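# Fold a long hose entirely into a wire tray

## Task

Put the entire hose inside the wire tray. Because the hose is longer than the tray, double the extra length back so it also stays within the tray. Nothing may poke out through the tray's side walls, extend beyond either end, or rise more than a few millimetres above the top wires. The robot must not topple or finish leaning, or the task fails.

## Robot and tools

ROBOT. TidyBot++: a mobile base 0.54 m long, 0.50 m wide and 0.38 m high on four powered casters, carrying one seven-joint arm with a two-finger gripper. There is only one arm, so every action is a single command set. The shoulder sits 0.12 m ahead of the base centre and 0.68 m above the floor. Segment lengths: upper arm 0.42 m, forearm 0.31 m, hand 0.31 m. At the start the arm is folded with the hand pointing down. A downward-pointing hand reaches at most about 0.94 m high, and only close to the base. Cameras: base_camera (fixed on the base, 644x364) and wrist_camera (fisheye, 644x476, looking along the hand).

FRAMES. Base frame: origin on the floor below the base centre, x forward, y left, z up, in metres. hand_pose is reported in this frame. It is the point midway between the finger pads; its own z axis runs out along the fingers, and the fingers close along its y axis. The odometry frame is the base frame as it was at the start of the scene. base_odometry gives x, y and heading in rad (positive to the left, -3.142 to 3.142). It counts wheel turns only, so wheel slip looks like travel. base_tilt is in degrees, with forward and right positive.

move. This tool sends one action; the other keys only set options.
- base: an object holding any of translate_m (forward positive, -2 to 2 m), strafe_m (left positive, -2 to 2 m) and rotate_rad (counter-clockwise from above positive, -6.3 to 6.3 rad). These are offsets from where the base stands when the command begins, measured along its axes at that moment.
- joints: absolute targets by name, in radians: joint_1_rad to joint_7_rad, plus gripper_pos from 0 (open, about 85 mm gap) to 1 (closed). The gap is roughly 85 x (1 - gripper_pos) mm. Ranges: joint_2_rad -2.249 to 2.249; joint_4_rad -2.579 to 2.579; joint_6_rad -2.099 to 2.099. The others can take any angle and turn the short way round, so steps should stay under half a turn. Signs: joint_1 positive is clockwise seen from above (the opposite of rotate_rad). joint_2 at 0 points the upper arm straight up, and positive leans it forward. joint_4 at 0 is a straight elbow, and negative bends the forearm forward when joint_3 is 3.14. joint_6 negative bends the hand forward. joint_7 positive turns a down-pointing hand counter-clockwise; at 1.57 the fingers open toward the robot's left and right.
- target: one list of seven numbers [x, y, z, qw, qx, qy, qz]. It is an absolute hand pose in the base frame, in metres plus a unit quaternion. When target is given, joints may contain only gripper_pos.
- speeds: caps for this action only. translate_m and strafe_m take 0.05 to 0.5 m/s; rotate_rad takes 0.1 to 1.57 rad/s. If you translate and strafe together, put the speed under only one of them.
- cameras: a list of base_camera, wrist_camera or all. Leaving it out returns all; [] returns none.
- blocking: true, or left out, waits until everything is at rest. false returns within about 0.5 s while motion continues.
A move with no action just reports the state. No action may run longer than 15 s, and base moves give up after 14 s.

OTHER TOOLS. wait(seconds 0 to 10, cameras). stop(cameras) brakes every running motion. zoom_image(camera, region [x0, y0, x1, y1] in image pixels, at most 504x504) enlarges part of the latest image. read_manual(section) returns only licence texts. finished_scene(scene = the current scene number) ends the scene for good, so the hose must already sit correctly in the tray without the robot's help.

RESULTS. The pictures line lists the images in order. The move line says done, or else the worst status. base_status, joint_status and hand_status report moving, done, off_target, not_followed, stopped, contact_stop or time_out. hand_status counts as done within 10 mm and 2 degrees; most target moves end off_target within a few cm. To correct, add (wanted minus hand_pose) to your last target. hand_target is where the joint targets would put the hand. "joint command not followed" or "pose unreachable" means a check withheld the arm's targets. motor_effort is given in percent, with the peak of the last action in brackets. A Motor temperatures line is included, plus MOTOR HOT from 60 °C and OVER-TEMPERATURE FAULT at 75 °C, which causes the arm to sag; joints then show limit_stop_at_motor_heat. ARM HIT, torque_fault and on_its_own flag collisions, torque-sensor overloads (the arm freezes for 10 s) and motion you did not command. A refused call, or a contact_stop or time_out you did not order, cancels the remaining move, wait and finished_scene calls in that reply.

CAUTIONS. The arm does not avoid obstacles and keeps pushing when blocked. No check protects the base from the arm. A held load makes the hand sag below its target. While holding something, hold the hand steady by re-sending hand_target, not hand_pose. Low, forward-pointing targets close in front of the base often miss and can strike the base. Fingers sent near the floor may hit it. Do not drive or turn while the arm is snagged above about 0.6 m, and do not swing an outstretched arm sideways: either can tip the robot. Avoid drops, slams, hard pushes, releasing a hose that is still moving, and heavy twisting or pulling on the gripper. Avoid long outstretched holds, which heat the motors.

Each tool is called as name([rows], argument=value, ...), one row to a line, values as JSON.

## Session

move()

Scene clock: 0.00 s.
Motor temperatures (°C): [36 25 30 41 36 31 36]
base_odometry: x=+0.000 y=+0.000 heading=+0.000
base_tilt: forward=-0.4 right=+0.5
base_status: not commanded
joint_positions: joint_1_rad=-0.036 joint_2_rad=-0.353 joint_3_rad=+3.150 joint_4_rad=-2.502 joint_5_rad=+0.018 joint_6_rad=-0.840 joint_7_rad=+1.542 gripper_pos=+0.000
joint_status: not commanded
motor_effort: joint_1_rad=+0 joint_2_rad=-2 joint_3_rad=-1 joint_4_rad=+15 joint_5_rad=+0 joint_6_rad=+2 joint_7_rad=+1
hand_pose: x=+0.2840 y=+0.0021 z=+0.5970 quat_wxyz=(+0.003, +0.997, +0.005, +0.076) (m; base frame)
hand_target: x=+0.2846 y=+0.0021 z=+0.5974 quat_wxyz=(+0.003, +0.997, +0.005, +0.077) (m; base frame)
hand_status: not commanded
pictures: base_camera, wrist_camera

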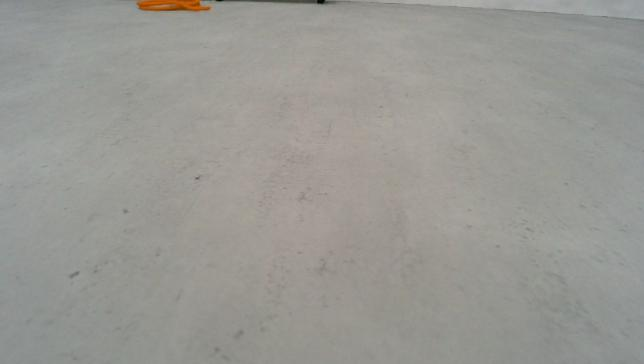

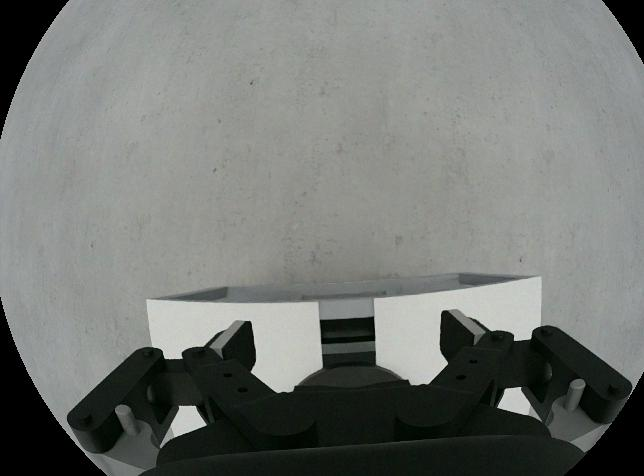

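move(joints={"joint_6_rad": 0.2}, cameras=["wrist_camera"])

Scene clock: 1.97 s.
Motor temperatures (°C): [36 25 30 41 36 31 36]
move: done
base_odometry: x=+0.000 y=+0.000 heading=+0.000
base_tilt: forward=-0.5 right=+0.6
base_status: not commanded
joint_positions: joint_1_rad=-0.036 joint_2_rad=-0.353 joint_3_rad=+3.150 joint_4_rad=-2.502 joint_5_rad=+0.018 joint_6_rad=+0.136 joint_7_rad=+1.542 gripper_pos=+0.000
joint_status: all done
motor_effort: joint_1_rad=-1(1) joint_2_rad=-6(6) joint_3_rad=-1(1) joint_4_rad=+18(19) joint_5_rad=+0(0) joint_6_rad=+8(8) joint_7_rad=+1(2)
hand_pose: x=+0.5180 y=+0.0129 z=+0.7714 quat_wxyz=(-0.013, +0.845, +0.007, +0.535) (m; base frame)
hand_target: x=+0.5262 y=+0.0134 z=+0.7902 quat_wxyz=(-0.014, +0.827, +0.007, +0.562) (m; base frame)
hand_status: not commanded
pictures: wrist_camera

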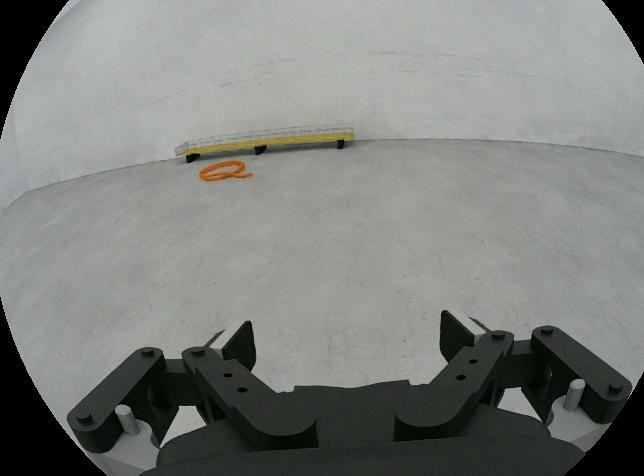

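zoom_image(camera="wrist_camera", region=[160, 100, 380, 200])

Scaled by 2.291.

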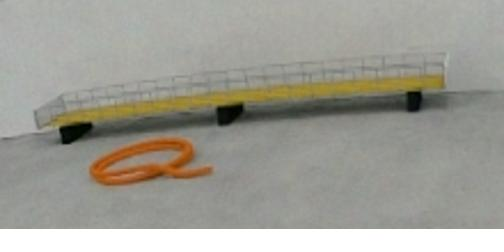

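move(base={"translate_m": 1.7, "strafe_m": 0.7})

zoom_image(camera="base_camera", region=[0, 0, 504, 364])

Scene clock: 7.17 s.
Motor temperatures (°C): [36 25 30 41 36 31 36]
move: done
base_odometry: x=+1.700 y=+0.700 heading=+0.000
base_tilt: forward=-0.3 right=+0.6
base_status: done
joint_positions: joint_1_rad=-0.036 joint_2_rad=-0.353 joint_3_rad=+3.150 joint_4_rad=-2.502 joint_5_rad=+0.018 joint_6_rad=+0.139 joint_7_rad=+1.542 gripper_pos=+0.000
joint_status: not commanded
motor_effort: joint_1_rad=-1(1) joint_2_rad=-6(8) joint_3_rad=-1(1) joint_4_rad=+19(20) joint_5_rad=+0(1) joint_6_rad=+8(8) joint_7_rad=+1(2)
hand_pose: x=+0.5183 y=+0.0129 z=+0.7722 quat_wxyz=(-0.013, +0.844, +0.007, +0.536) (m; base frame)
hand_target: x=+0.5262 y=+0.0134 z=+0.7902 quat_wxyz=(-0.014, +0.827, +0.007, +0.562) (m; base frame)
hand_status: not commanded
pictures: base_camera, wrist_camera

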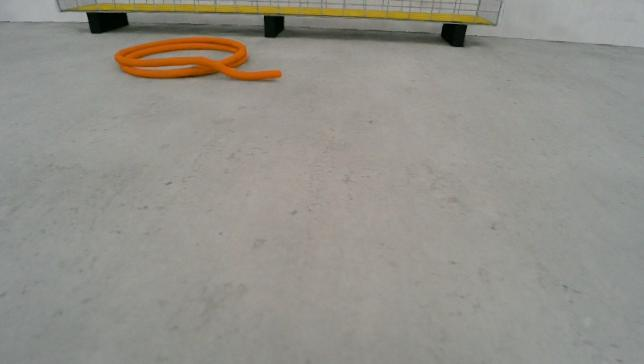

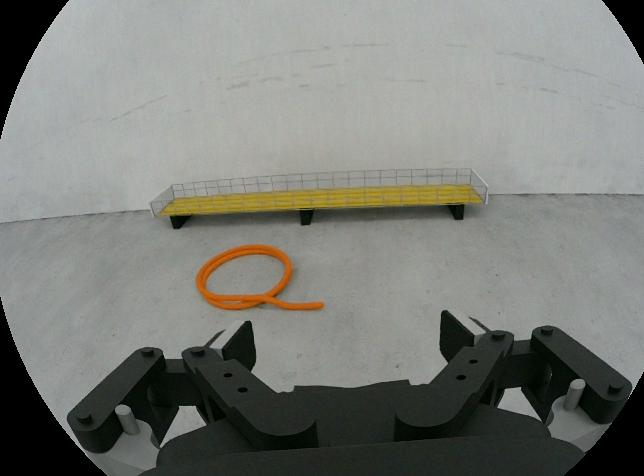

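Scaled by 1.000.

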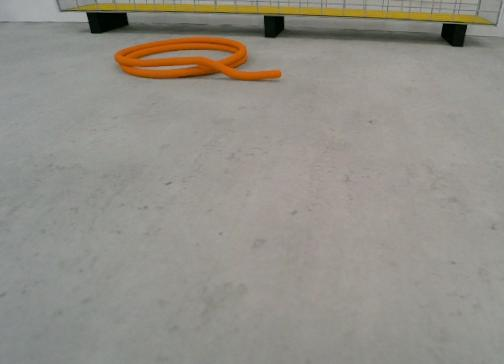

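move(base={"translate_m": 0.75, "strafe_m": 0.4, "rotate_rad": -0.17}, joints={"joint_6_rad": -0.4})

Scene clock: 11.93 s.
Motor temperatures (°C): [36 25 30 41 36 31 36]
move: done
base_odometry: x=+2.451 y=+1.100 heading=-0.171
base_tilt: forward=-0.4 right=+0.5
base_status: done
joint_positions: joint_1_rad=-0.036 joint_2_rad=-0.354 joint_3_rad=+3.150 joint_4_rad=-2.503 joint_5_rad=+0.018 joint_6_rad=-0.361 joint_7_rad=+1.542 gripper_pos=+0.000
joint_status: all done
motor_effort: joint_1_rad=+0(2) joint_2_rad=-4(6) joint_3_rad=-1(2) joint_4_rad=+17(20) joint_5_rad=+0(1) joint_6_rad=+5(9) joint_7_rad=+1(1)
hand_pose: x=+0.4203 y=+0.0077 z=+0.6535 quat_wxyz=(-0.005, +0.951, +0.006, +0.311) (m; base frame)
hand_target: x=+0.4110 y=+0.0074 z=+0.6469 quat_wxyz=(-0.004, +0.956, +0.006, +0.292) (m; base frame)
hand_status: not commanded
pictures: base_camera, wrist_camera

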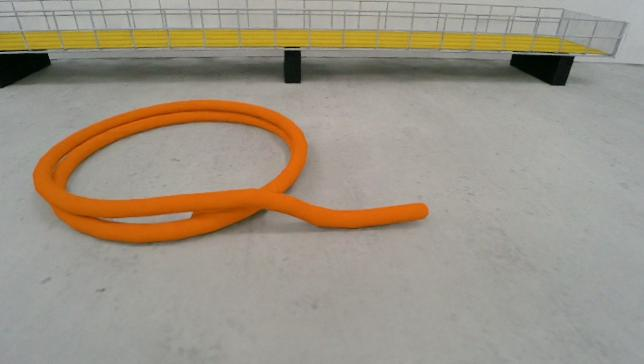

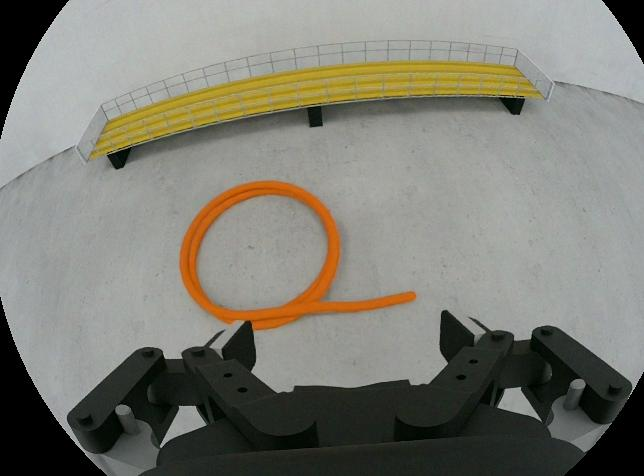

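zoom_image(camera="base_camera", region=[20, 80, 440, 260])

zoom_image(camera="wrist_camera", region=[160, 160, 440, 350])

zoom_image(camera="wrist_camera", region=[60, 30, 560, 180])

Scaled by 1.200.

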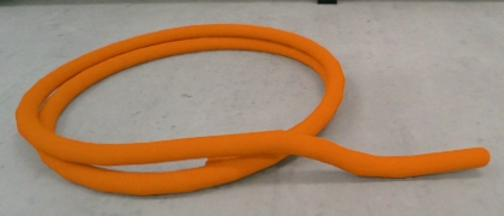

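Scaled by 1.800.

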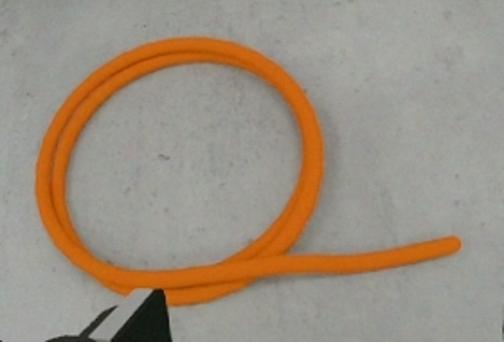

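Scaled by 1.008.

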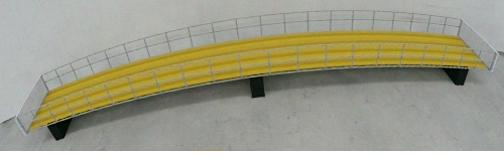

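zoom_image(camera="base_camera", region=[444, 0, 644, 100])

zoom_image(camera="base_camera", region=[200, 0, 400, 100])

Scaled by 2.520.

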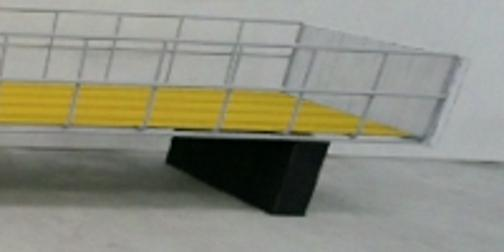

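Scaled by 2.520.

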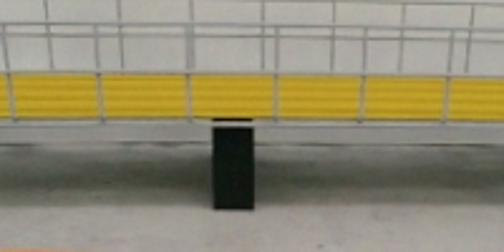

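move(base={"translate_m": 0.08}, target=[0.63, 0.05, 0.35, 0, 0.636, 0.772, 0])

Scene clock: 17.27 s.
Motor temperatures (°C): [36 25 30 40 36 31 36]
move: off_target
base_odometry: x=+2.529 y=+1.086 heading=-0.171
base_tilt: forward=-0.3 right=+0.5
base_status: done
joint_positions: joint_1_rad=+0.086 joint_2_rad=+0.978 joint_3_rad=+2.810 joint_4_rad=-1.628 joint_5_rad=+0.454 joint_6_rad=-0.575 joint_7_rad=+2.776 gripper_pos=+0.000
joint_status: not commanded
motor_effort: joint_1_rad=+0(1) joint_2_rad=-40(42) joint_3_rad=-6(6) joint_4_rad=+8(19) joint_5_rad=+0(1) joint_6_rad=+1(6) joint_7_rad=+0(1)
hand_pose: x=+0.6326 y=+0.0704 z=+0.3533 quat_wxyz=(+0.000, +0.664, +0.748, +0.023) (m; base frame)
hand_target: x=+0.6300 y=+0.0500 z=+0.3500 quat_wxyz=(+0.000, +0.636, +0.772, +0.000) (m; base frame)
hand_status: off_target (0.021 m and 5.0 deg from the pose sent, 0.371 m and 105.0 deg at the start)
pictures: base_camera, wrist_camera

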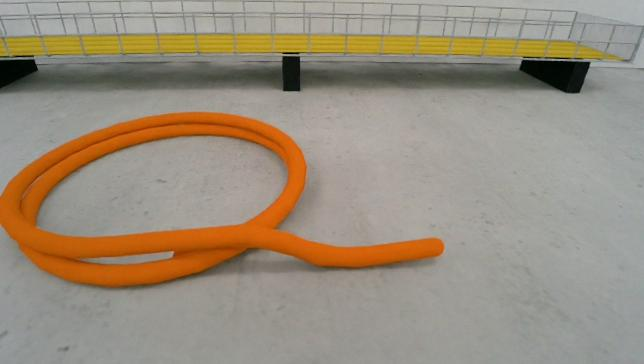

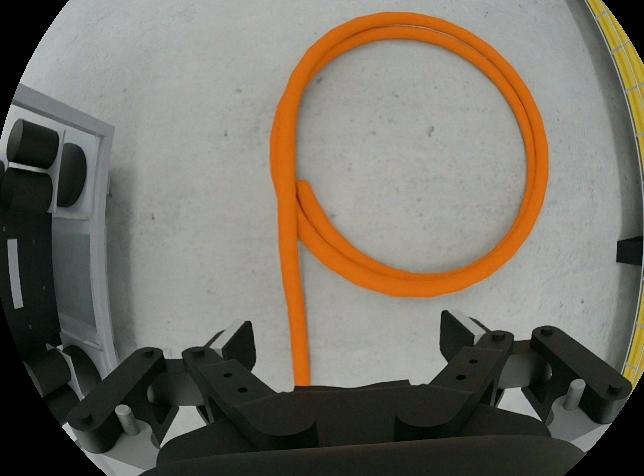

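zoom_image(camera="wrist_camera", region=[230, 130, 370, 290])

Scaled by 3.150.

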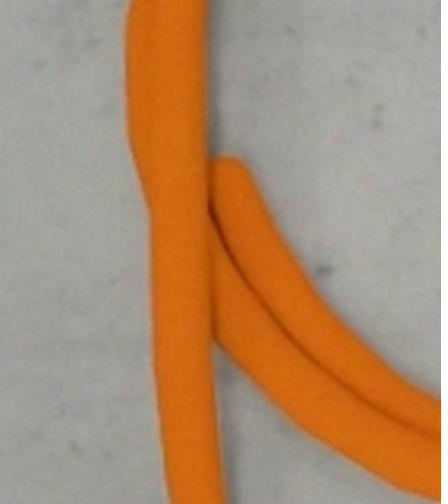

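move(target=[0.579, 0.130, 0.17, 0, 0.649, 0.761, 0], cameras=["wrist_camera"])

zoom_image(camera="wrist_camera", region=[180, 100, 480, 400])

Scene clock: 20.37 s.
Motor temperatures (°C): [36 25 30 40 36 31 36]
move: off_target
base_odometry: x=+2.529 y=+1.086 heading=-0.171
base_tilt: forward=-0.3 right=+0.5
base_status: not commanded
joint_positions: joint_1_rad=-0.136 joint_2_rad=+1.326 joint_3_rad=+2.944 joint_4_rad=-1.611 joint_5_rad=+0.642 joint_6_rad=-0.341 joint_7_rad=+2.491 gripper_pos=+0.000
joint_status: not commanded
motor_effort: joint_1_rad=-1(2) joint_2_rad=-41(44) joint_3_rad=-4(6) joint_4_rad=+4(9) joint_5_rad=+0(1) joint_6_rad=+0(1) joint_7_rad=+1(1)
hand_pose: x=+0.5561 y=+0.1191 z=+0.1737 quat_wxyz=(-0.017, +0.648, +0.761, -0.029) (m; base frame)
hand_target: x=+0.5790 y=+0.1300 z=+0.1700 quat_wxyz=(+0.000, +0.649, +0.761, +0.000) (m; base frame)
hand_status: off_target (0.026 m and 3.8 deg from the pose sent, 0.200 m and 3.5 deg at the start)
pictures: wrist_camera

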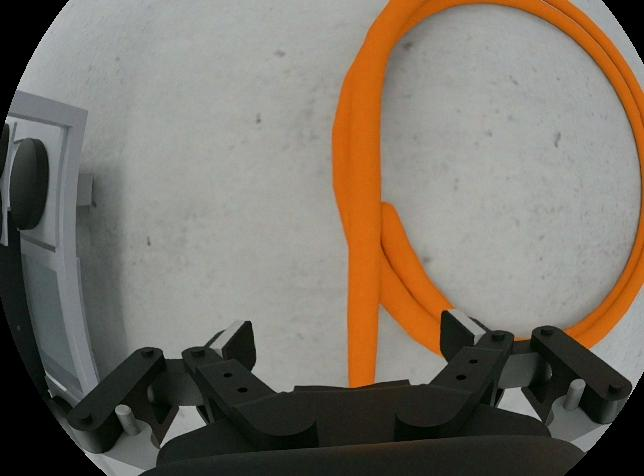

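Scaled by 1.680.

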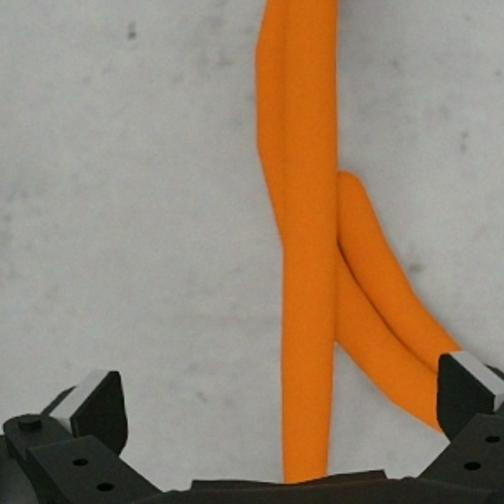

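move(target=[0.595, 0.166, 0.09, 0, 0.649, 0.761, 0], cameras=["wrist_camera"])

Scene clock: 22.17 s.
Motor temperatures (°C): [36 25 30 40 36 31 36]
move: off_target
base_odometry: x=+2.529 y=+1.086 heading=-0.171
base_tilt: forward=-0.4 right=+0.6
base_status: not commanded
joint_positions: joint_1_rad=-0.198 joint_2_rad=+1.521 joint_3_rad=+2.944 joint_4_rad=-1.370 joint_5_rad=+0.642 joint_6_rad=-0.340 joint_7_rad=+2.490 gripper_pos=+0.000
joint_status: not commanded
motor_effort: joint_1_rad=-1(2) joint_2_rad=-43(45) joint_3_rad=-5(5) joint_4_rad=+4(5) joint_5_rad=-1(1) joint_6_rad=+0(0) joint_7_rad=+0(1)
hand_pose: x=+0.5873 y=+0.1555 z=+0.0953 quat_wxyz=(-0.006, +0.642, +0.766, -0.011) (m; base frame)
hand_target: x=+0.5950 y=+0.1660 z=+0.0900 quat_wxyz=(+0.000, +0.649, +0.761, +0.000) (m; base frame)
hand_status: off_target (0.014 m and 1.7 deg from the pose sent, 0.104 m and 3.8 deg at the start)
pictures: wrist_camera

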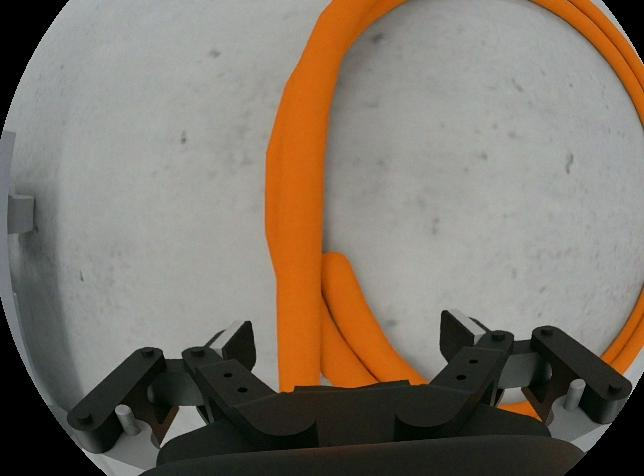

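move(target=[0.584, 0.170, 0.022, 0, 0.649, 0.761, 0], cameras=["wrist_camera"])

Scene clock: 23.73 s.
Motor temperatures (°C): [36 25 29 40 36 31 36]
move: off_target
base_odometry: x=+2.529 y=+1.086 heading=-0.171
base_tilt: forward=-0.4 right=+0.5
base_status: not commanded
joint_positions: joint_1_rad=-0.218 joint_2_rad=+1.631 joint_3_rad=+2.957 joint_4_rad=-1.245 joint_5_rad=+0.642 joint_6_rad=-0.340 joint_7_rad=+2.490 gripper_pos=+0.000
joint_status: not commanded
motor_effort: joint_1_rad=-1(2) joint_2_rad=-31(43) joint_3_rad=-3(5) joint_4_rad=+7(9) joint_5_rad=+0(1) joint_6_rad=+5(8) joint_7_rad=+0(1)
hand_pose: x=+0.5958 y=+0.1573 z=+0.0495 quat_wxyz=(+0.003, +0.644, +0.765, -0.009) (m; base frame)
hand_target: x=+0.5840 y=+0.1700 z=+0.0220 quat_wxyz=(+0.000, +0.649, +0.761, +0.000) (m; base frame)
hand_status: off_target (0.033 m and 1.4 deg from the pose sent, 0.075 m and 1.7 deg at the start)
pictures: wrist_camera

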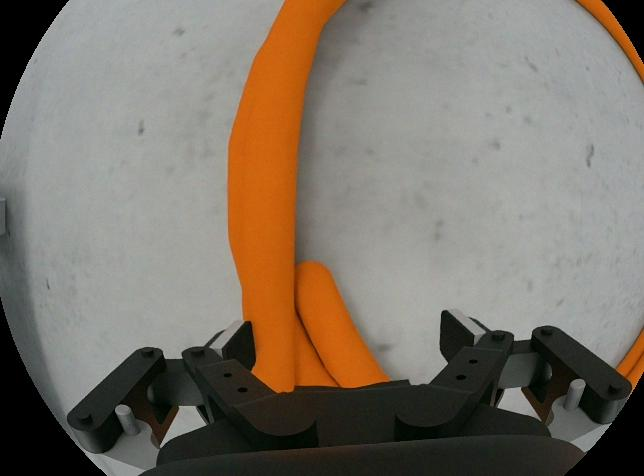

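move(target=[0.575, 0.170, 0.09, 0, 0.649, 0.761, 0], cameras=["wrist_camera"])

Scene clock: 25.23 s.
Motor temperatures (°C): [36 25 29 40 36 31 36]
move: off_target
base_odometry: x=+2.529 y=+1.086 heading=-0.171
base_tilt: forward=-0.4 right=+0.5
base_status: not commanded
joint_positions: joint_1_rad=-0.229 joint_2_rad=+1.534 joint_3_rad=+2.969 joint_4_rad=-1.397 joint_5_rad=+0.642 joint_6_rad=-0.305 joint_7_rad=+2.449 gripper_pos=+0.000
joint_status: not commanded
motor_effort: joint_1_rad=+0(1) joint_2_rad=-42(44) joint_3_rad=-4(5) joint_4_rad=+4(7) joint_5_rad=+0(1) joint_6_rad=+0(6) joint_7_rad=+1(1)
hand_pose: x=+0.5696 y=+0.1581 z=+0.0857 quat_wxyz=(-0.007, +0.645, +0.764, -0.017) (m; base frame)
hand_target: x=+0.5750 y=+0.1700 z=+0.0900 quat_wxyz=(+0.000, +0.649, +0.761, +0.000) (m; base frame)
hand_status: off_target (0.014 m and 2.2 deg from the pose sent, 0.047 m and 1.4 deg at the start)
pictures: wrist_camera

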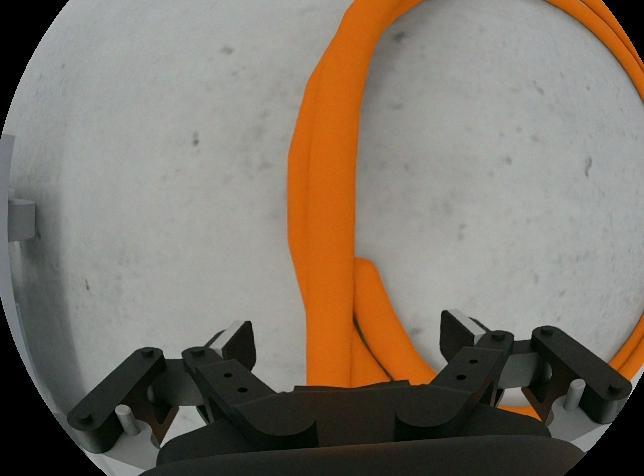

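move(target=[0.570, 0.170, 0.045, 0, 0.649, 0.761, 0], cameras=["wrist_camera"])

Scene clock: 26.40 s.
Motor temperatures (°C): [35 25 29 40 36 31 36]
move: off_target
base_odometry: x=+2.529 y=+1.086 heading=-0.171
base_tilt: forward=-0.4 right=+0.5
base_status: not commanded
joint_positions: joint_1_rad=-0.239 joint_2_rad=+1.613 joint_3_rad=+2.982 joint_4_rad=-1.343 joint_5_rad=+0.642 joint_6_rad=-0.293 joint_7_rad=+2.449 gripper_pos=+0.000
joint_status: not commanded
motor_effort: joint_1_rad=-1(1) joint_2_rad=-42(44) joint_3_rad=-4(4) joint_4_rad=+3(5) joint_5_rad=+0(0) joint_6_rad=+0(0) joint_7_rad=+0(1)
hand_pose: x=+0.5576 y=+0.1539 z=+0.0502 quat_wxyz=(-0.010, +0.644, +0.764, -0.025) (m; base frame)
hand_target: x=+0.5700 y=+0.1700 z=+0.0450 quat_wxyz=(+0.000, +0.649, +0.761, +0.000) (m; base frame)
hand_status: off_target (0.021 m and 3.1 deg from the pose sent, 0.042 m and 2.2 deg at the start)
pictures: wrist_camera

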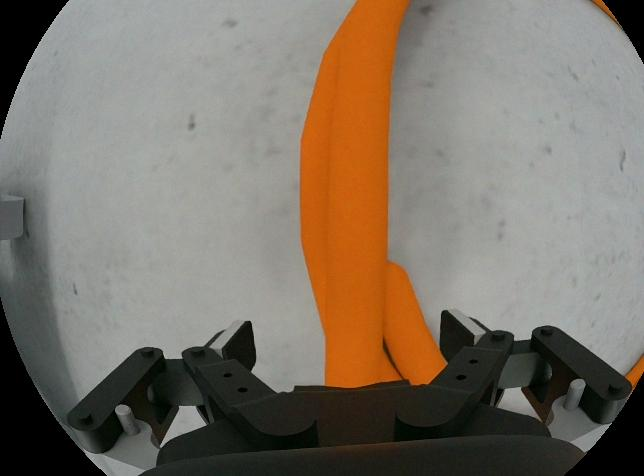

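move(target=[0.583, 0.178, 0.018, 0, 0.649, 0.761, 0], cameras=["wrist_camera"])

Scene clock: 27.63 s.
Motor temperatures (°C): [35 25 29 40 36 31 36]
move: off_target
base_odometry: x=+2.529 y=+1.086 heading=-0.171
base_tilt: forward=-0.3 right=+0.5
base_status: not commanded
joint_positions: joint_1_rad=-0.239 joint_2_rad=+1.674 joint_3_rad=+2.981 joint_4_rad=-1.220 joint_5_rad=+0.642 joint_6_rad=-0.293 joint_7_rad=+2.449 gripper_pos=+0.000
joint_status: not commanded
motor_effort: joint_1_rad=-1(2) joint_2_rad=-41(43) joint_3_rad=-5(6) joint_4_rad=+5(5) joint_5_rad=+0(1) joint_6_rad=+2(2) joint_7_rad=+0(2)
hand_pose: x=+0.5933 y=+0.1608 z=+0.0282 quat_wxyz=(+0.008, +0.652, +0.758, +0.000) (m; base frame)
hand_target: x=+0.5830 y=+0.1780 z=+0.0180 quat_wxyz=(+0.000, +0.649, +0.761, +0.000) (m; base frame)
hand_status: off_target (0.022 m and 1.1 deg from the pose sent, 0.048 m and 3.1 deg at the start)
pictures: wrist_camera

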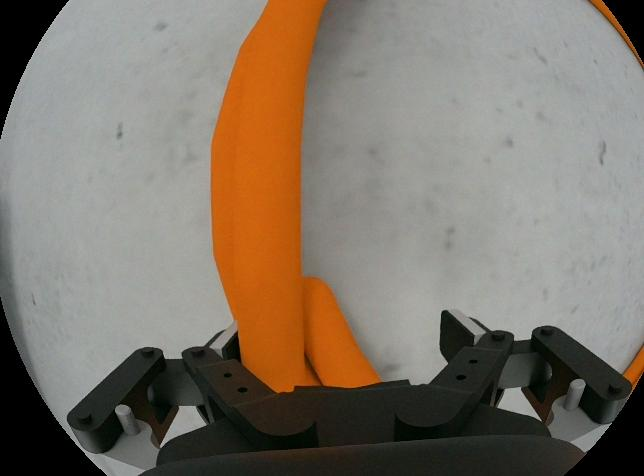

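move(target=[0.572, 0.178, 0.010, 0, 0.649, 0.761, 0], cameras=["wrist_camera"])

Scene clock: 28.33 s.
Motor temperatures (°C): [35 25 29 40 36 31 36]
move: off_target
base_odometry: x=+2.529 y=+1.086 heading=-0.171
base_tilt: forward=-0.3 right=+0.5
base_status: not commanded
joint_positions: joint_1_rad=-0.247 joint_2_rad=+1.675 joint_3_rad=+2.988 joint_4_rad=-1.220 joint_5_rad=+0.642 joint_6_rad=-0.290 joint_7_rad=+2.442 gripper_pos=+0.000
joint_status: not commanded
motor_effort: joint_1_rad=-3(3) joint_2_rad=-37(41) joint_3_rad=-6(6) joint_4_rad=+4(5) joint_5_rad=-1(1) joint_6_rad=+3(3) joint_7_rad=+0(1)
hand_pose: x=+0.5930 y=+0.1608 z=+0.0275 quat_wxyz=(+0.011, +0.652, +0.758, -0.001) (m; base frame)
hand_target: x=+0.5720 y=+0.1780 z=+0.0100 quat_wxyz=(+0.000, +0.649, +0.761, +0.000) (m; base frame)
hand_status: off_target (0.032 m and 1.3 deg from the pose sent, 0.033 m and 1.1 deg at the start)
pictures: wrist_camera

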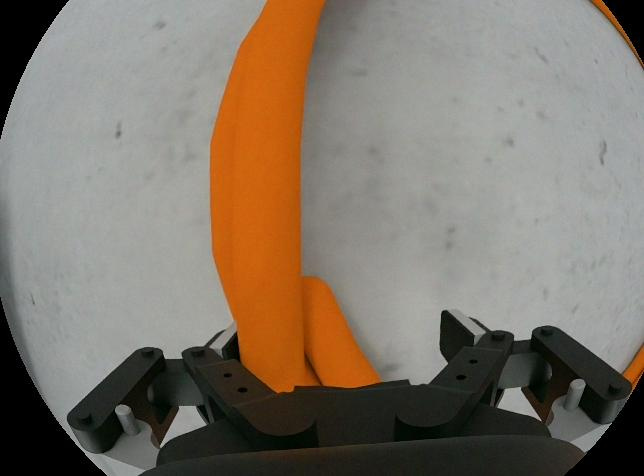

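zoom_image(camera="wrist_camera", region=[180, 240, 480, 400])

Scaled by 1.680.

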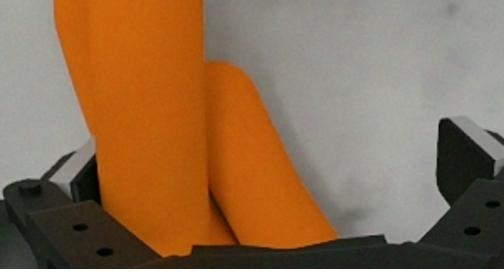

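move(joints={"gripper_pos": 0.5}, cameras=["wrist_camera"])

Scene clock: 30.40 s.
Motor temperatures (°C): [35 25 29 40 36 31 36]
move: done
base_odometry: x=+2.529 y=+1.086 heading=-0.171
base_tilt: forward=-0.3 right=+0.5
base_status: not commanded
joint_positions: joint_1_rad=-0.254 joint_2_rad=+1.652 joint_3_rad=+2.981 joint_4_rad=-1.258 joint_5_rad=+0.642 joint_6_rad=-0.319 joint_7_rad=+2.442 gripper_pos=+0.498
joint_status: all done
motor_effort: joint_1_rad=+0(3) joint_2_rad=-29(37) joint_3_rad=-2(6) joint_4_rad=+13(15) joint_5_rad=+2(2) joint_6_rad=+11(12) joint_7_rad=+1(1)
hand_pose: x=+0.5768 y=+0.1598 z=+0.0367 quat_wxyz=(+0.004, +0.647, +0.762, -0.020) (m; base frame)
hand_target: x=+0.5720 y=+0.1780 z=+0.0100 quat_wxyz=(+0.000, +0.649, +0.761, +0.000) (m; base frame)
hand_status: not commanded
pictures: wrist_camera

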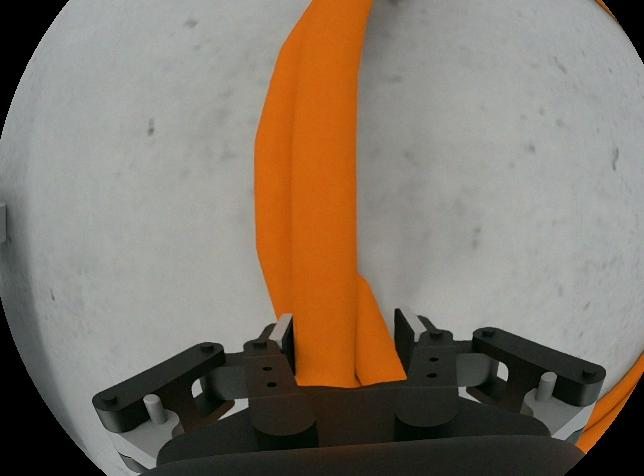

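move(joints={"gripper_pos": 0.8}, cameras=["wrist_camera"])

Scene clock: 32.70 s.
Motor temperatures (°C): [35 26 29 40 36 31 36]
move: off_target
base_odometry: x=+2.529 y=+1.086 heading=-0.171
base_tilt: forward=-0.3 right=+0.5
base_status: not commanded
joint_positions: joint_1_rad=-0.258 joint_2_rad=+1.659 joint_3_rad=+2.981 joint_4_rad=-1.239 joint_5_rad=+0.642 joint_6_rad=-0.305 joint_7_rad=+2.442 gripper_pos=+0.752
joint_status: gripper_pos off_target (ended at +0.752, target +0.800)
motor_effort: joint_1_rad=-1(3) joint_2_rad=-33(39) joint_3_rad=-3(5) joint_4_rad=+9(17) joint_5_rad=+0(3) joint_6_rad=+6(14) joint_7_rad=+1(1)
hand_pose: x=+0.5862 y=+0.1667 z=+0.0345 quat_wxyz=(+0.007, +0.647, +0.763, -0.008) (m; base frame)
hand_target: x=+0.5720 y=+0.1780 z=+0.0100 quat_wxyz=(+0.000, +0.649, +0.761, +0.000) (m; base frame)
hand_status: not commanded
pictures: wrist_camera

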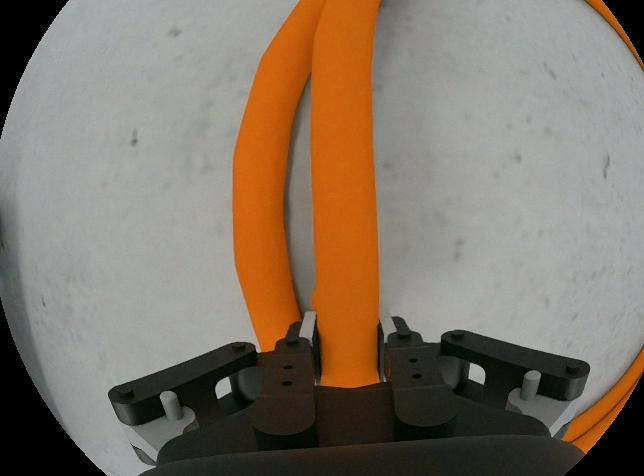

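move(target=[0.50, 0.16, 0.55, 0, 0.649, 0.761, 0])

Scene clock: 35.80 s.
Motor temperatures (°C): [35 26 29 40 36 31 36]
move: off_target
base_odometry: x=+2.529 y=+1.086 heading=-0.171
base_tilt: forward=-0.3 right=+0.5
base_status: not commanded
joint_positions: joint_1_rad=-0.123 joint_2_rad=+0.499 joint_3_rad=+2.750 joint_4_rad=-1.834 joint_5_rad=+0.282 joint_6_rad=-0.844 joint_7_rad=+2.619 gripper_pos=+0.752
joint_status: not commanded
motor_effort: joint_1_rad=-1(2) joint_2_rad=-34(51) joint_3_rad=-5(7) joint_4_rad=+15(16) joint_5_rad=+0(1) joint_6_rad=+3(6) joint_7_rad=+1(2)
hand_pose: x=+0.5138 y=+0.1600 z=+0.5363 quat_wxyz=(+0.015, +0.658, +0.753, +0.003) (m; base frame)
hand_target: x=+0.5000 y=+0.1600 z=+0.5500 quat_wxyz=(+0.000, +0.649, +0.761, +0.000) (m; base frame)
hand_status: off_target (0.019 m and 2.2 deg from the pose sent, 0.523 m and 1.3 deg at the start)
pictures: base_camera, wrist_camera

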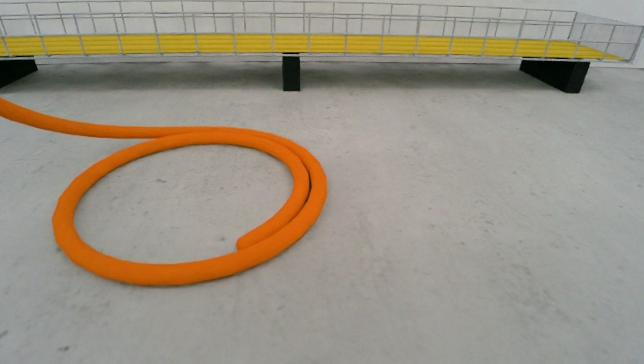

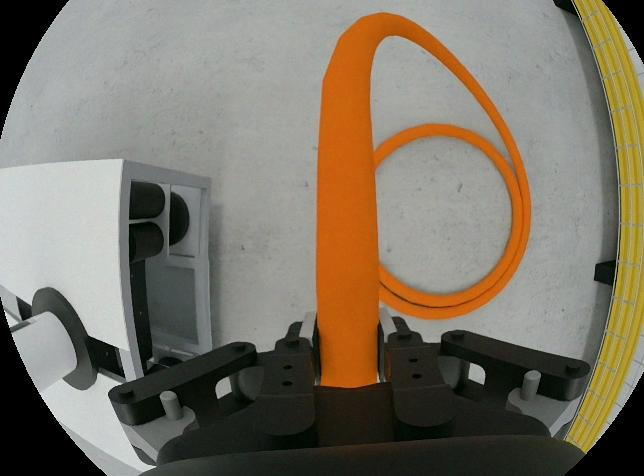

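move(base={"translate_m": 0.5, "strafe_m": -0.55}, target=[0.62, 0.0, 0.30, 0, 0.707, 0.707, 0], joints={"gripper_pos": 0.9})

Scene clock: 41.47 s.
Motor temperatures (°C): [35 26 29 40 36 31 36]
move: off_target
base_odometry: x=+2.929 y=+0.459 heading=-0.170
base_tilt: forward=-0.3 right=+0.5
base_status: done
joint_positions: joint_1_rad=+0.166 joint_2_rad=+1.078 joint_3_rad=+2.846 joint_4_rad=-1.665 joint_5_rad=+0.504 joint_6_rad=-0.575 joint_7_rad=+2.648 gripper_pos=+0.752
joint_status: gripper_pos off_target (ended at +0.752, target +0.900)
motor_effort: joint_1_rad=+1(5) joint_2_rad=-43(45) joint_3_rad=-6(7) joint_4_rad=+8(16) joint_5_rad=-1(2) joint_6_rad=+0(3) joint_7_rad=+0(1)
hand_pose: x=+0.5825 y=+0.0090 z=+0.2967 quat_wxyz=(-0.031, +0.726, +0.686, -0.036) (m; base frame)
hand_target: x=+0.6200 y=+0.0000 z=+0.3000 quat_wxyz=(+0.000, +0.707, +0.707, +0.000) (m; base frame)
hand_status: off_target (0.039 m and 6.3 deg from the pose sent, 0.304 m and 7.9 deg at the start)
pictures: base_camera, wrist_camera

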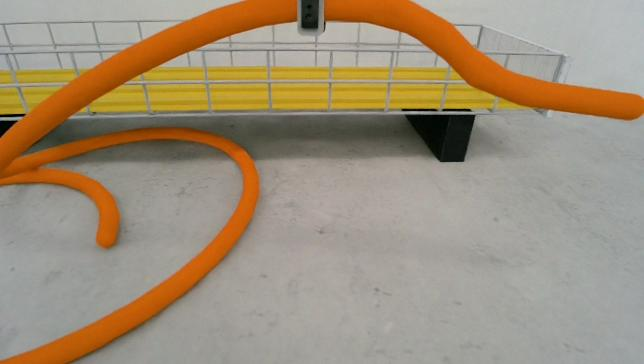

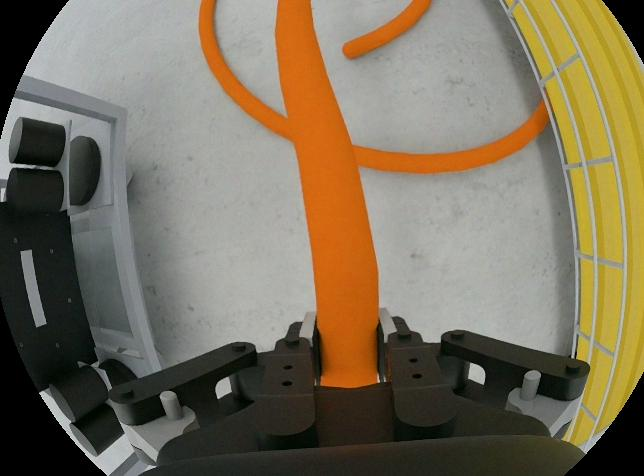

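move(target=[0.72, -0.02, 0.13, 0, 0.707, 0.707, 0], base={"strafe_m": -1.0}, speeds={"strafe_m": 0.35})

Scene clock: 45.87 s.
Motor temperatures (°C): [35 26 29 40 36 31 36]
move: done
base_odometry: x=+2.759 y=-0.526 heading=-0.170
base_tilt: forward=-0.4 right=+0.5
base_status: done
joint_positions: joint_1_rad=+0.144 joint_2_rad=+1.551 joint_3_rad=+2.886 joint_4_rad=-1.021 joint_5_rad=+0.460 joint_6_rad=-0.590 joint_7_rad=+2.893 gripper_pos=+0.752
joint_status: not commanded
motor_effort: joint_1_rad=+2(5) joint_2_rad=-51(53) joint_3_rad=-4(6) joint_4_rad=+10(11) joint_5_rad=-1(1) joint_6_rad=+1(1) joint_7_rad=-1(2)
hand_pose: x=+0.7213 y=-0.0164 z=+0.1259 quat_wxyz=(+0.009, +0.709, +0.705, +0.011) (m; base frame)
hand_target: x=+0.7200 y=-0.0200 z=+0.1300 quat_wxyz=(+0.000, +0.707, +0.707, +0.000) (m; base frame)
hand_status: done (0.006 m and 1.7 deg from the pose sent, 0.218 m and 6.3 deg at the start)
pictures: base_camera, wrist_camera

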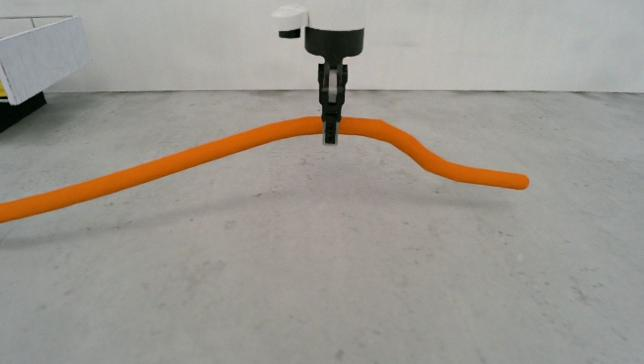

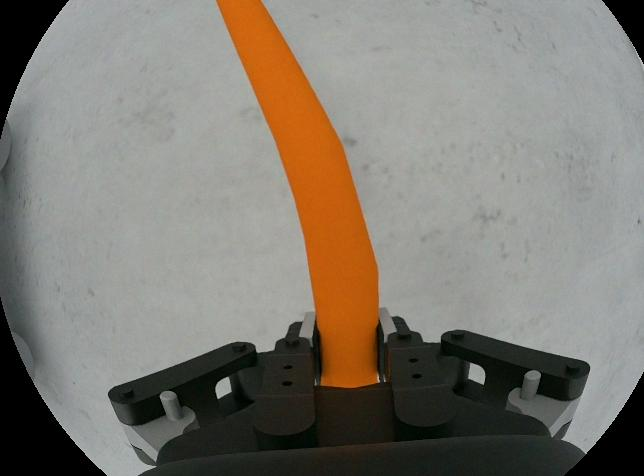

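move(base={"strafe_m": -1.3, "translate_m": 0.15}, speeds={"strafe_m": 0.4})

Scene clock: 50.43 s.
Motor temperatures (°C): [35 26 29 40 36 31 36]
move: done
base_odometry: x=+2.687 y=-1.833 heading=-0.170
base_tilt: forward=-0.3 right=+0.5
base_status: done
joint_positions: joint_1_rad=+0.130 joint_2_rad=+1.552 joint_3_rad=+2.892 joint_4_rad=-1.018 joint_5_rad=+0.454 joint_6_rad=-0.592 joint_7_rad=+2.894 gripper_pos=+0.752
joint_status: not commanded
motor_effort: joint_1_rad=+1(7) joint_2_rad=-51(54) joint_3_rad=-5(6) joint_4_rad=+10(12) joint_5_rad=-1(2) joint_6_rad=+1(1) joint_7_rad=-2(2)
hand_pose: x=+0.7221 y=-0.0102 z=+0.1259 quat_wxyz=(+0.011, +0.705, +0.709, +0.010) (m; base frame)
hand_target: x=+0.7200 y=-0.0200 z=+0.1300 quat_wxyz=(+0.000, +0.707, +0.707, +0.000) (m; base frame)
hand_status: not commanded
pictures: base_camera, wrist_camera

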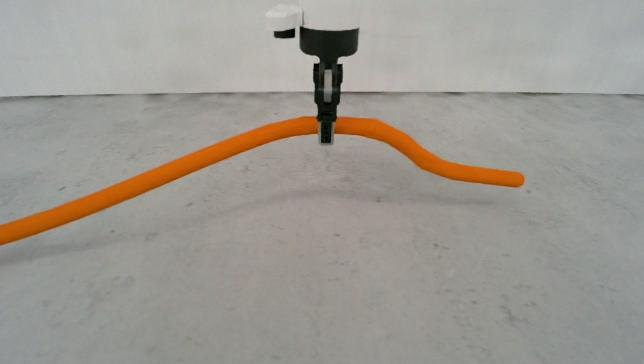

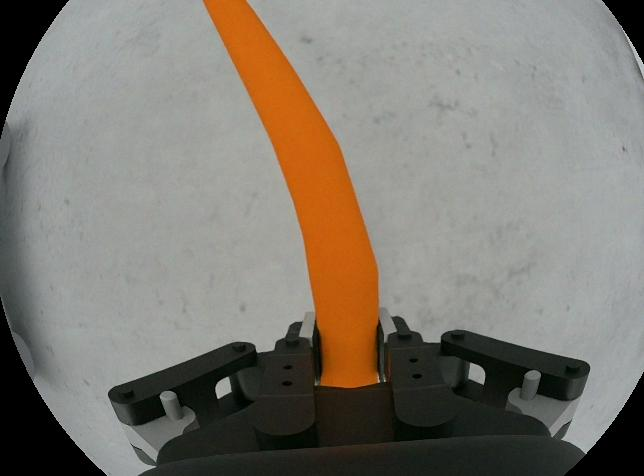

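move(target=[0.65, 0.0, 0.40, -0.299, 0.641, 0.641, 0.299])

Scene clock: 54.20 s.
Motor temperatures (°C): [35 26 29 39 36 31 36]
move: off_target
base_odometry: x=+2.687 y=-1.833 heading=-0.170
base_tilt: forward=-0.3 right=+0.5
base_status: not commanded
joint_positions: joint_1_rad=+0.757 joint_2_rad=+1.353 joint_3_rad=+2.407 joint_4_rad=-1.270 joint_5_rad=+0.025 joint_6_rad=-0.972 joint_7_rad=+3.521 gripper_pos=+0.752
joint_status: not commanded
motor_effort: joint_1_rad=+2(5) joint_2_rad=-44(52) joint_3_rad=-17(17) joint_4_rad=+7(11) joint_5_rad=-8(9) joint_6_rad=-2(2) joint_7_rad=-1(2)
hand_pose: x=+0.6548 y=-0.0140 z=+0.3611 quat_wxyz=(-0.269, +0.662, +0.647, +0.264) (m; base frame)
hand_target: x=+0.6500 y=+0.0000 z=+0.4000 quat_wxyz=(-0.299, +0.641, +0.641, +0.299) (m; base frame)
hand_status: off_target (0.042 m and 5.8 deg from the pose sent, 0.284 m and 50.1 deg at the start)
pictures: base_camera, wrist_camera

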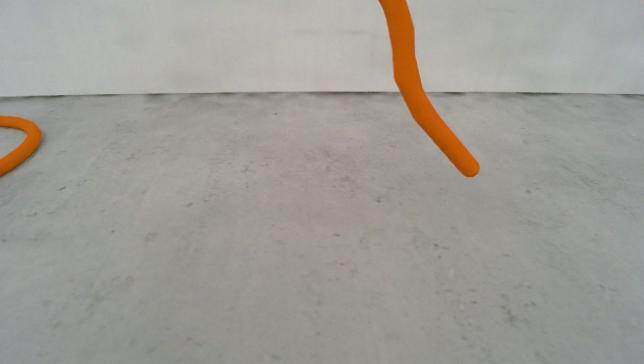

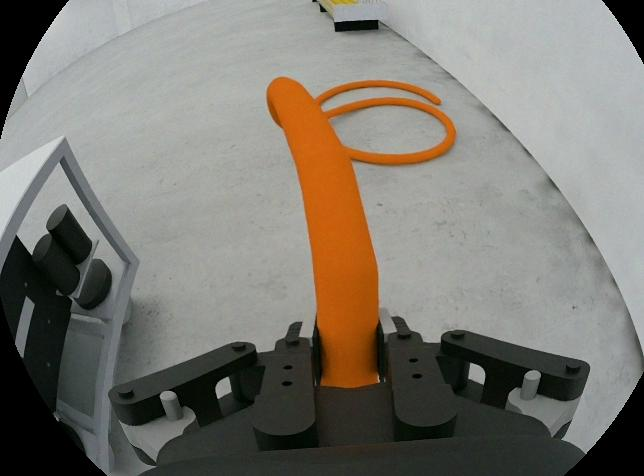

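move(target=[0.70, 0.0, 0.38, 0, 0.707, 0.707, 0], base={"strafe_m": 0.3}, cameras=[])

Scene clock: 59.67 s.
Motor temperatures (°C): [35 26 29 39 36 31 36]
move: off_target
base_odometry: x=+2.738 y=-1.537 heading=-0.171
base_tilt: forward=-0.3 right=+0.5
base_status: done
joint_positions: joint_1_rad=+0.161 joint_2_rad=+1.059 joint_3_rad=+2.828 joint_4_rad=-1.316 joint_5_rad=+0.313 joint_6_rad=-0.901 joint_7_rad=+2.966 gripper_pos=+0.752
joint_status: not commanded
motor_effort: joint_1_rad=+0(7) joint_2_rad=-48(48) joint_3_rad=-6(18) joint_4_rad=+12(13) joint_5_rad=-2(9) joint_6_rad=+0(2) joint_7_rad=-1(2)
hand_pose: x=+0.6756 y=+0.0096 z=+0.3678 quat_wxyz=(-0.040, +0.691, +0.721, -0.020) (m; base frame)
hand_target: x=+0.7000 y=+0.0000 z=+0.3800 quat_wxyz=(+0.000, +0.707, +0.707, +0.000) (m; base frame)
hand_status: off_target (0.029 m and 5.7 deg from the pose sent, 0.051 m and 44.4 deg at the start)
pictures: none
No camera images: "cameras" was empty.

move(joints={"joint_7_rad": 4.5}, base={"strafe_m": 0.3}, cameras=["base_camera"])

move(joints={"joint_7_rad": 6.08}, base={"strafe_m": 0.4})

Scene clock: 61.93 s.
Motor temperatures (°C): [35 26 29 39 36 31 36]
move: done
base_odometry: x=+2.789 y=-1.242 heading=-0.171
base_tilt: forward=-0.4 right=+0.5
base_status: done
joint_positions: joint_1_rad=+0.154 joint_2_rad=+1.059 joint_3_rad=+2.840 joint_4_rad=-1.316 joint_5_rad=+0.322 joint_6_rad=-0.885 joint_7_rad=+4.440 gripper_pos=+0.752
joint_status: all done
motor_effort: joint_1_rad=-1(4) joint_2_rad=-47(48) joint_3_rad=-7(8) joint_4_rad=+11(13) joint_5_rad=-1(3) joint_6_rad=-1(2) joint_7_rad=+1(3)
hand_pose: x=+0.6806 y=+0.0055 z=+0.3664 quat_wxyz=(-0.035, +0.025, +0.999, +0.006) (m; base frame)
hand_target: x=+0.7000 y=+0.0000 z=+0.3800 quat_wxyz=(+0.000, -0.015, +1.000, +0.000) (m; base frame)
hand_status: not commanded
pictures: base_camera

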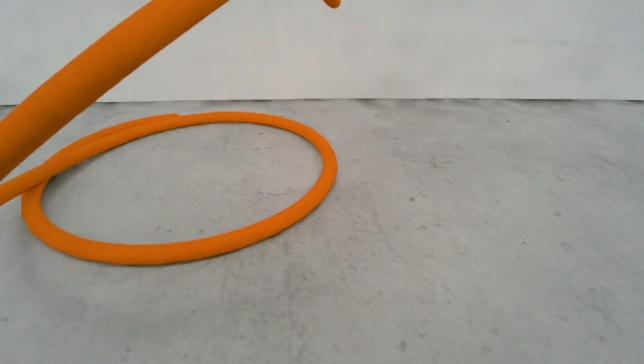

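Scene clock: 64.07 s.
Motor temperatures (°C): [35 26 29 39 36 31 36]
move: done
base_odometry: x=+2.857 y=-0.847 heading=-0.171
base_tilt: forward=-0.3 right=+0.5
base_status: done
joint_positions: joint_1_rad=+0.153 joint_2_rad=+1.058 joint_3_rad=+2.842 joint_4_rad=-1.316 joint_5_rad=+0.322 joint_6_rad=-0.872 joint_7_rad=+6.023 gripper_pos=+0.752
joint_status: all done
motor_effort: joint_1_rad=-1(4) joint_2_rad=-47(48) joint_3_rad=-5(9) joint_4_rad=+10(11) joint_5_rad=+0(2) joint_6_rad=-3(3) joint_7_rad=+1(3)
hand_pose: x=+0.6846 y=+0.0062 z=+0.3663 quat_wxyz=(-0.015, -0.694, +0.720, +0.025) (m; base frame)
hand_target: x=+0.7000 y=+0.0000 z=+0.3800 quat_wxyz=(+0.000, -0.721, +0.693, +0.000) (m; base frame)
hand_status: not commanded
pictures: base_camera, wrist_camera

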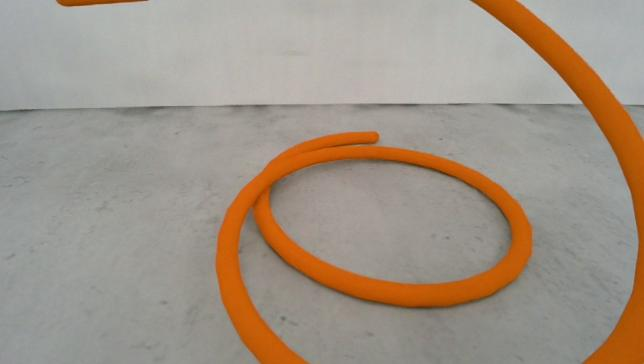

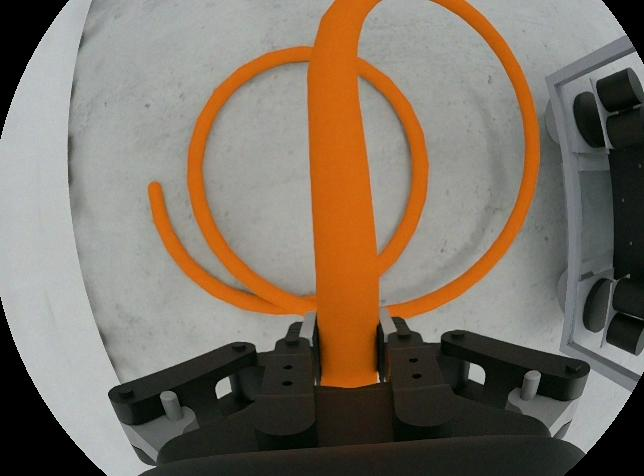

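move(base={"strafe_m": 1.0, "translate_m": 0.2}, speeds={"strafe_m": 0.35})

Scene clock: 68.40 s.
Motor temperatures (°C): [35 27 29 39 36 31 36]
move: done
base_odometry: x=+3.224 y=+0.104 heading=-0.171
base_tilt: forward=-0.3 right=+0.5
base_status: done
joint_positions: joint_1_rad=+0.158 joint_2_rad=+1.057 joint_3_rad=+2.841 joint_4_rad=-1.316 joint_5_rad=+0.322 joint_6_rad=-0.871 joint_7_rad=+6.028 gripper_pos=+0.752
joint_status: not commanded
motor_effort: joint_1_rad=-1(5) joint_2_rad=-47(49) joint_3_rad=-6(7) joint_4_rad=+11(12) joint_5_rad=-1(1) joint_6_rad=-1(3) joint_7_rad=+0(1)
hand_pose: x=+0.6852 y=+0.0040 z=+0.3668 quat_wxyz=(-0.014, -0.694, +0.719, +0.025) (m; base frame)
hand_target: x=+0.7000 y=+0.0000 z=+0.3800 quat_wxyz=(+0.000, -0.721, +0.693, +0.000) (m; base frame)
hand_status: not commanded
pictures: base_camera, wrist_camera

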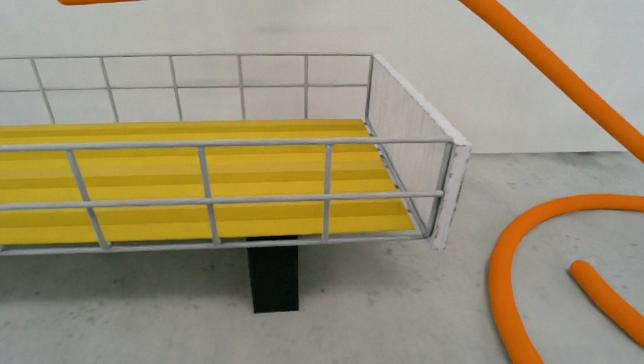

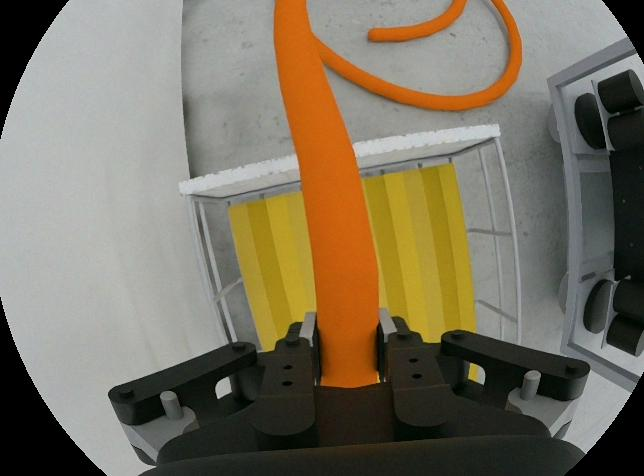

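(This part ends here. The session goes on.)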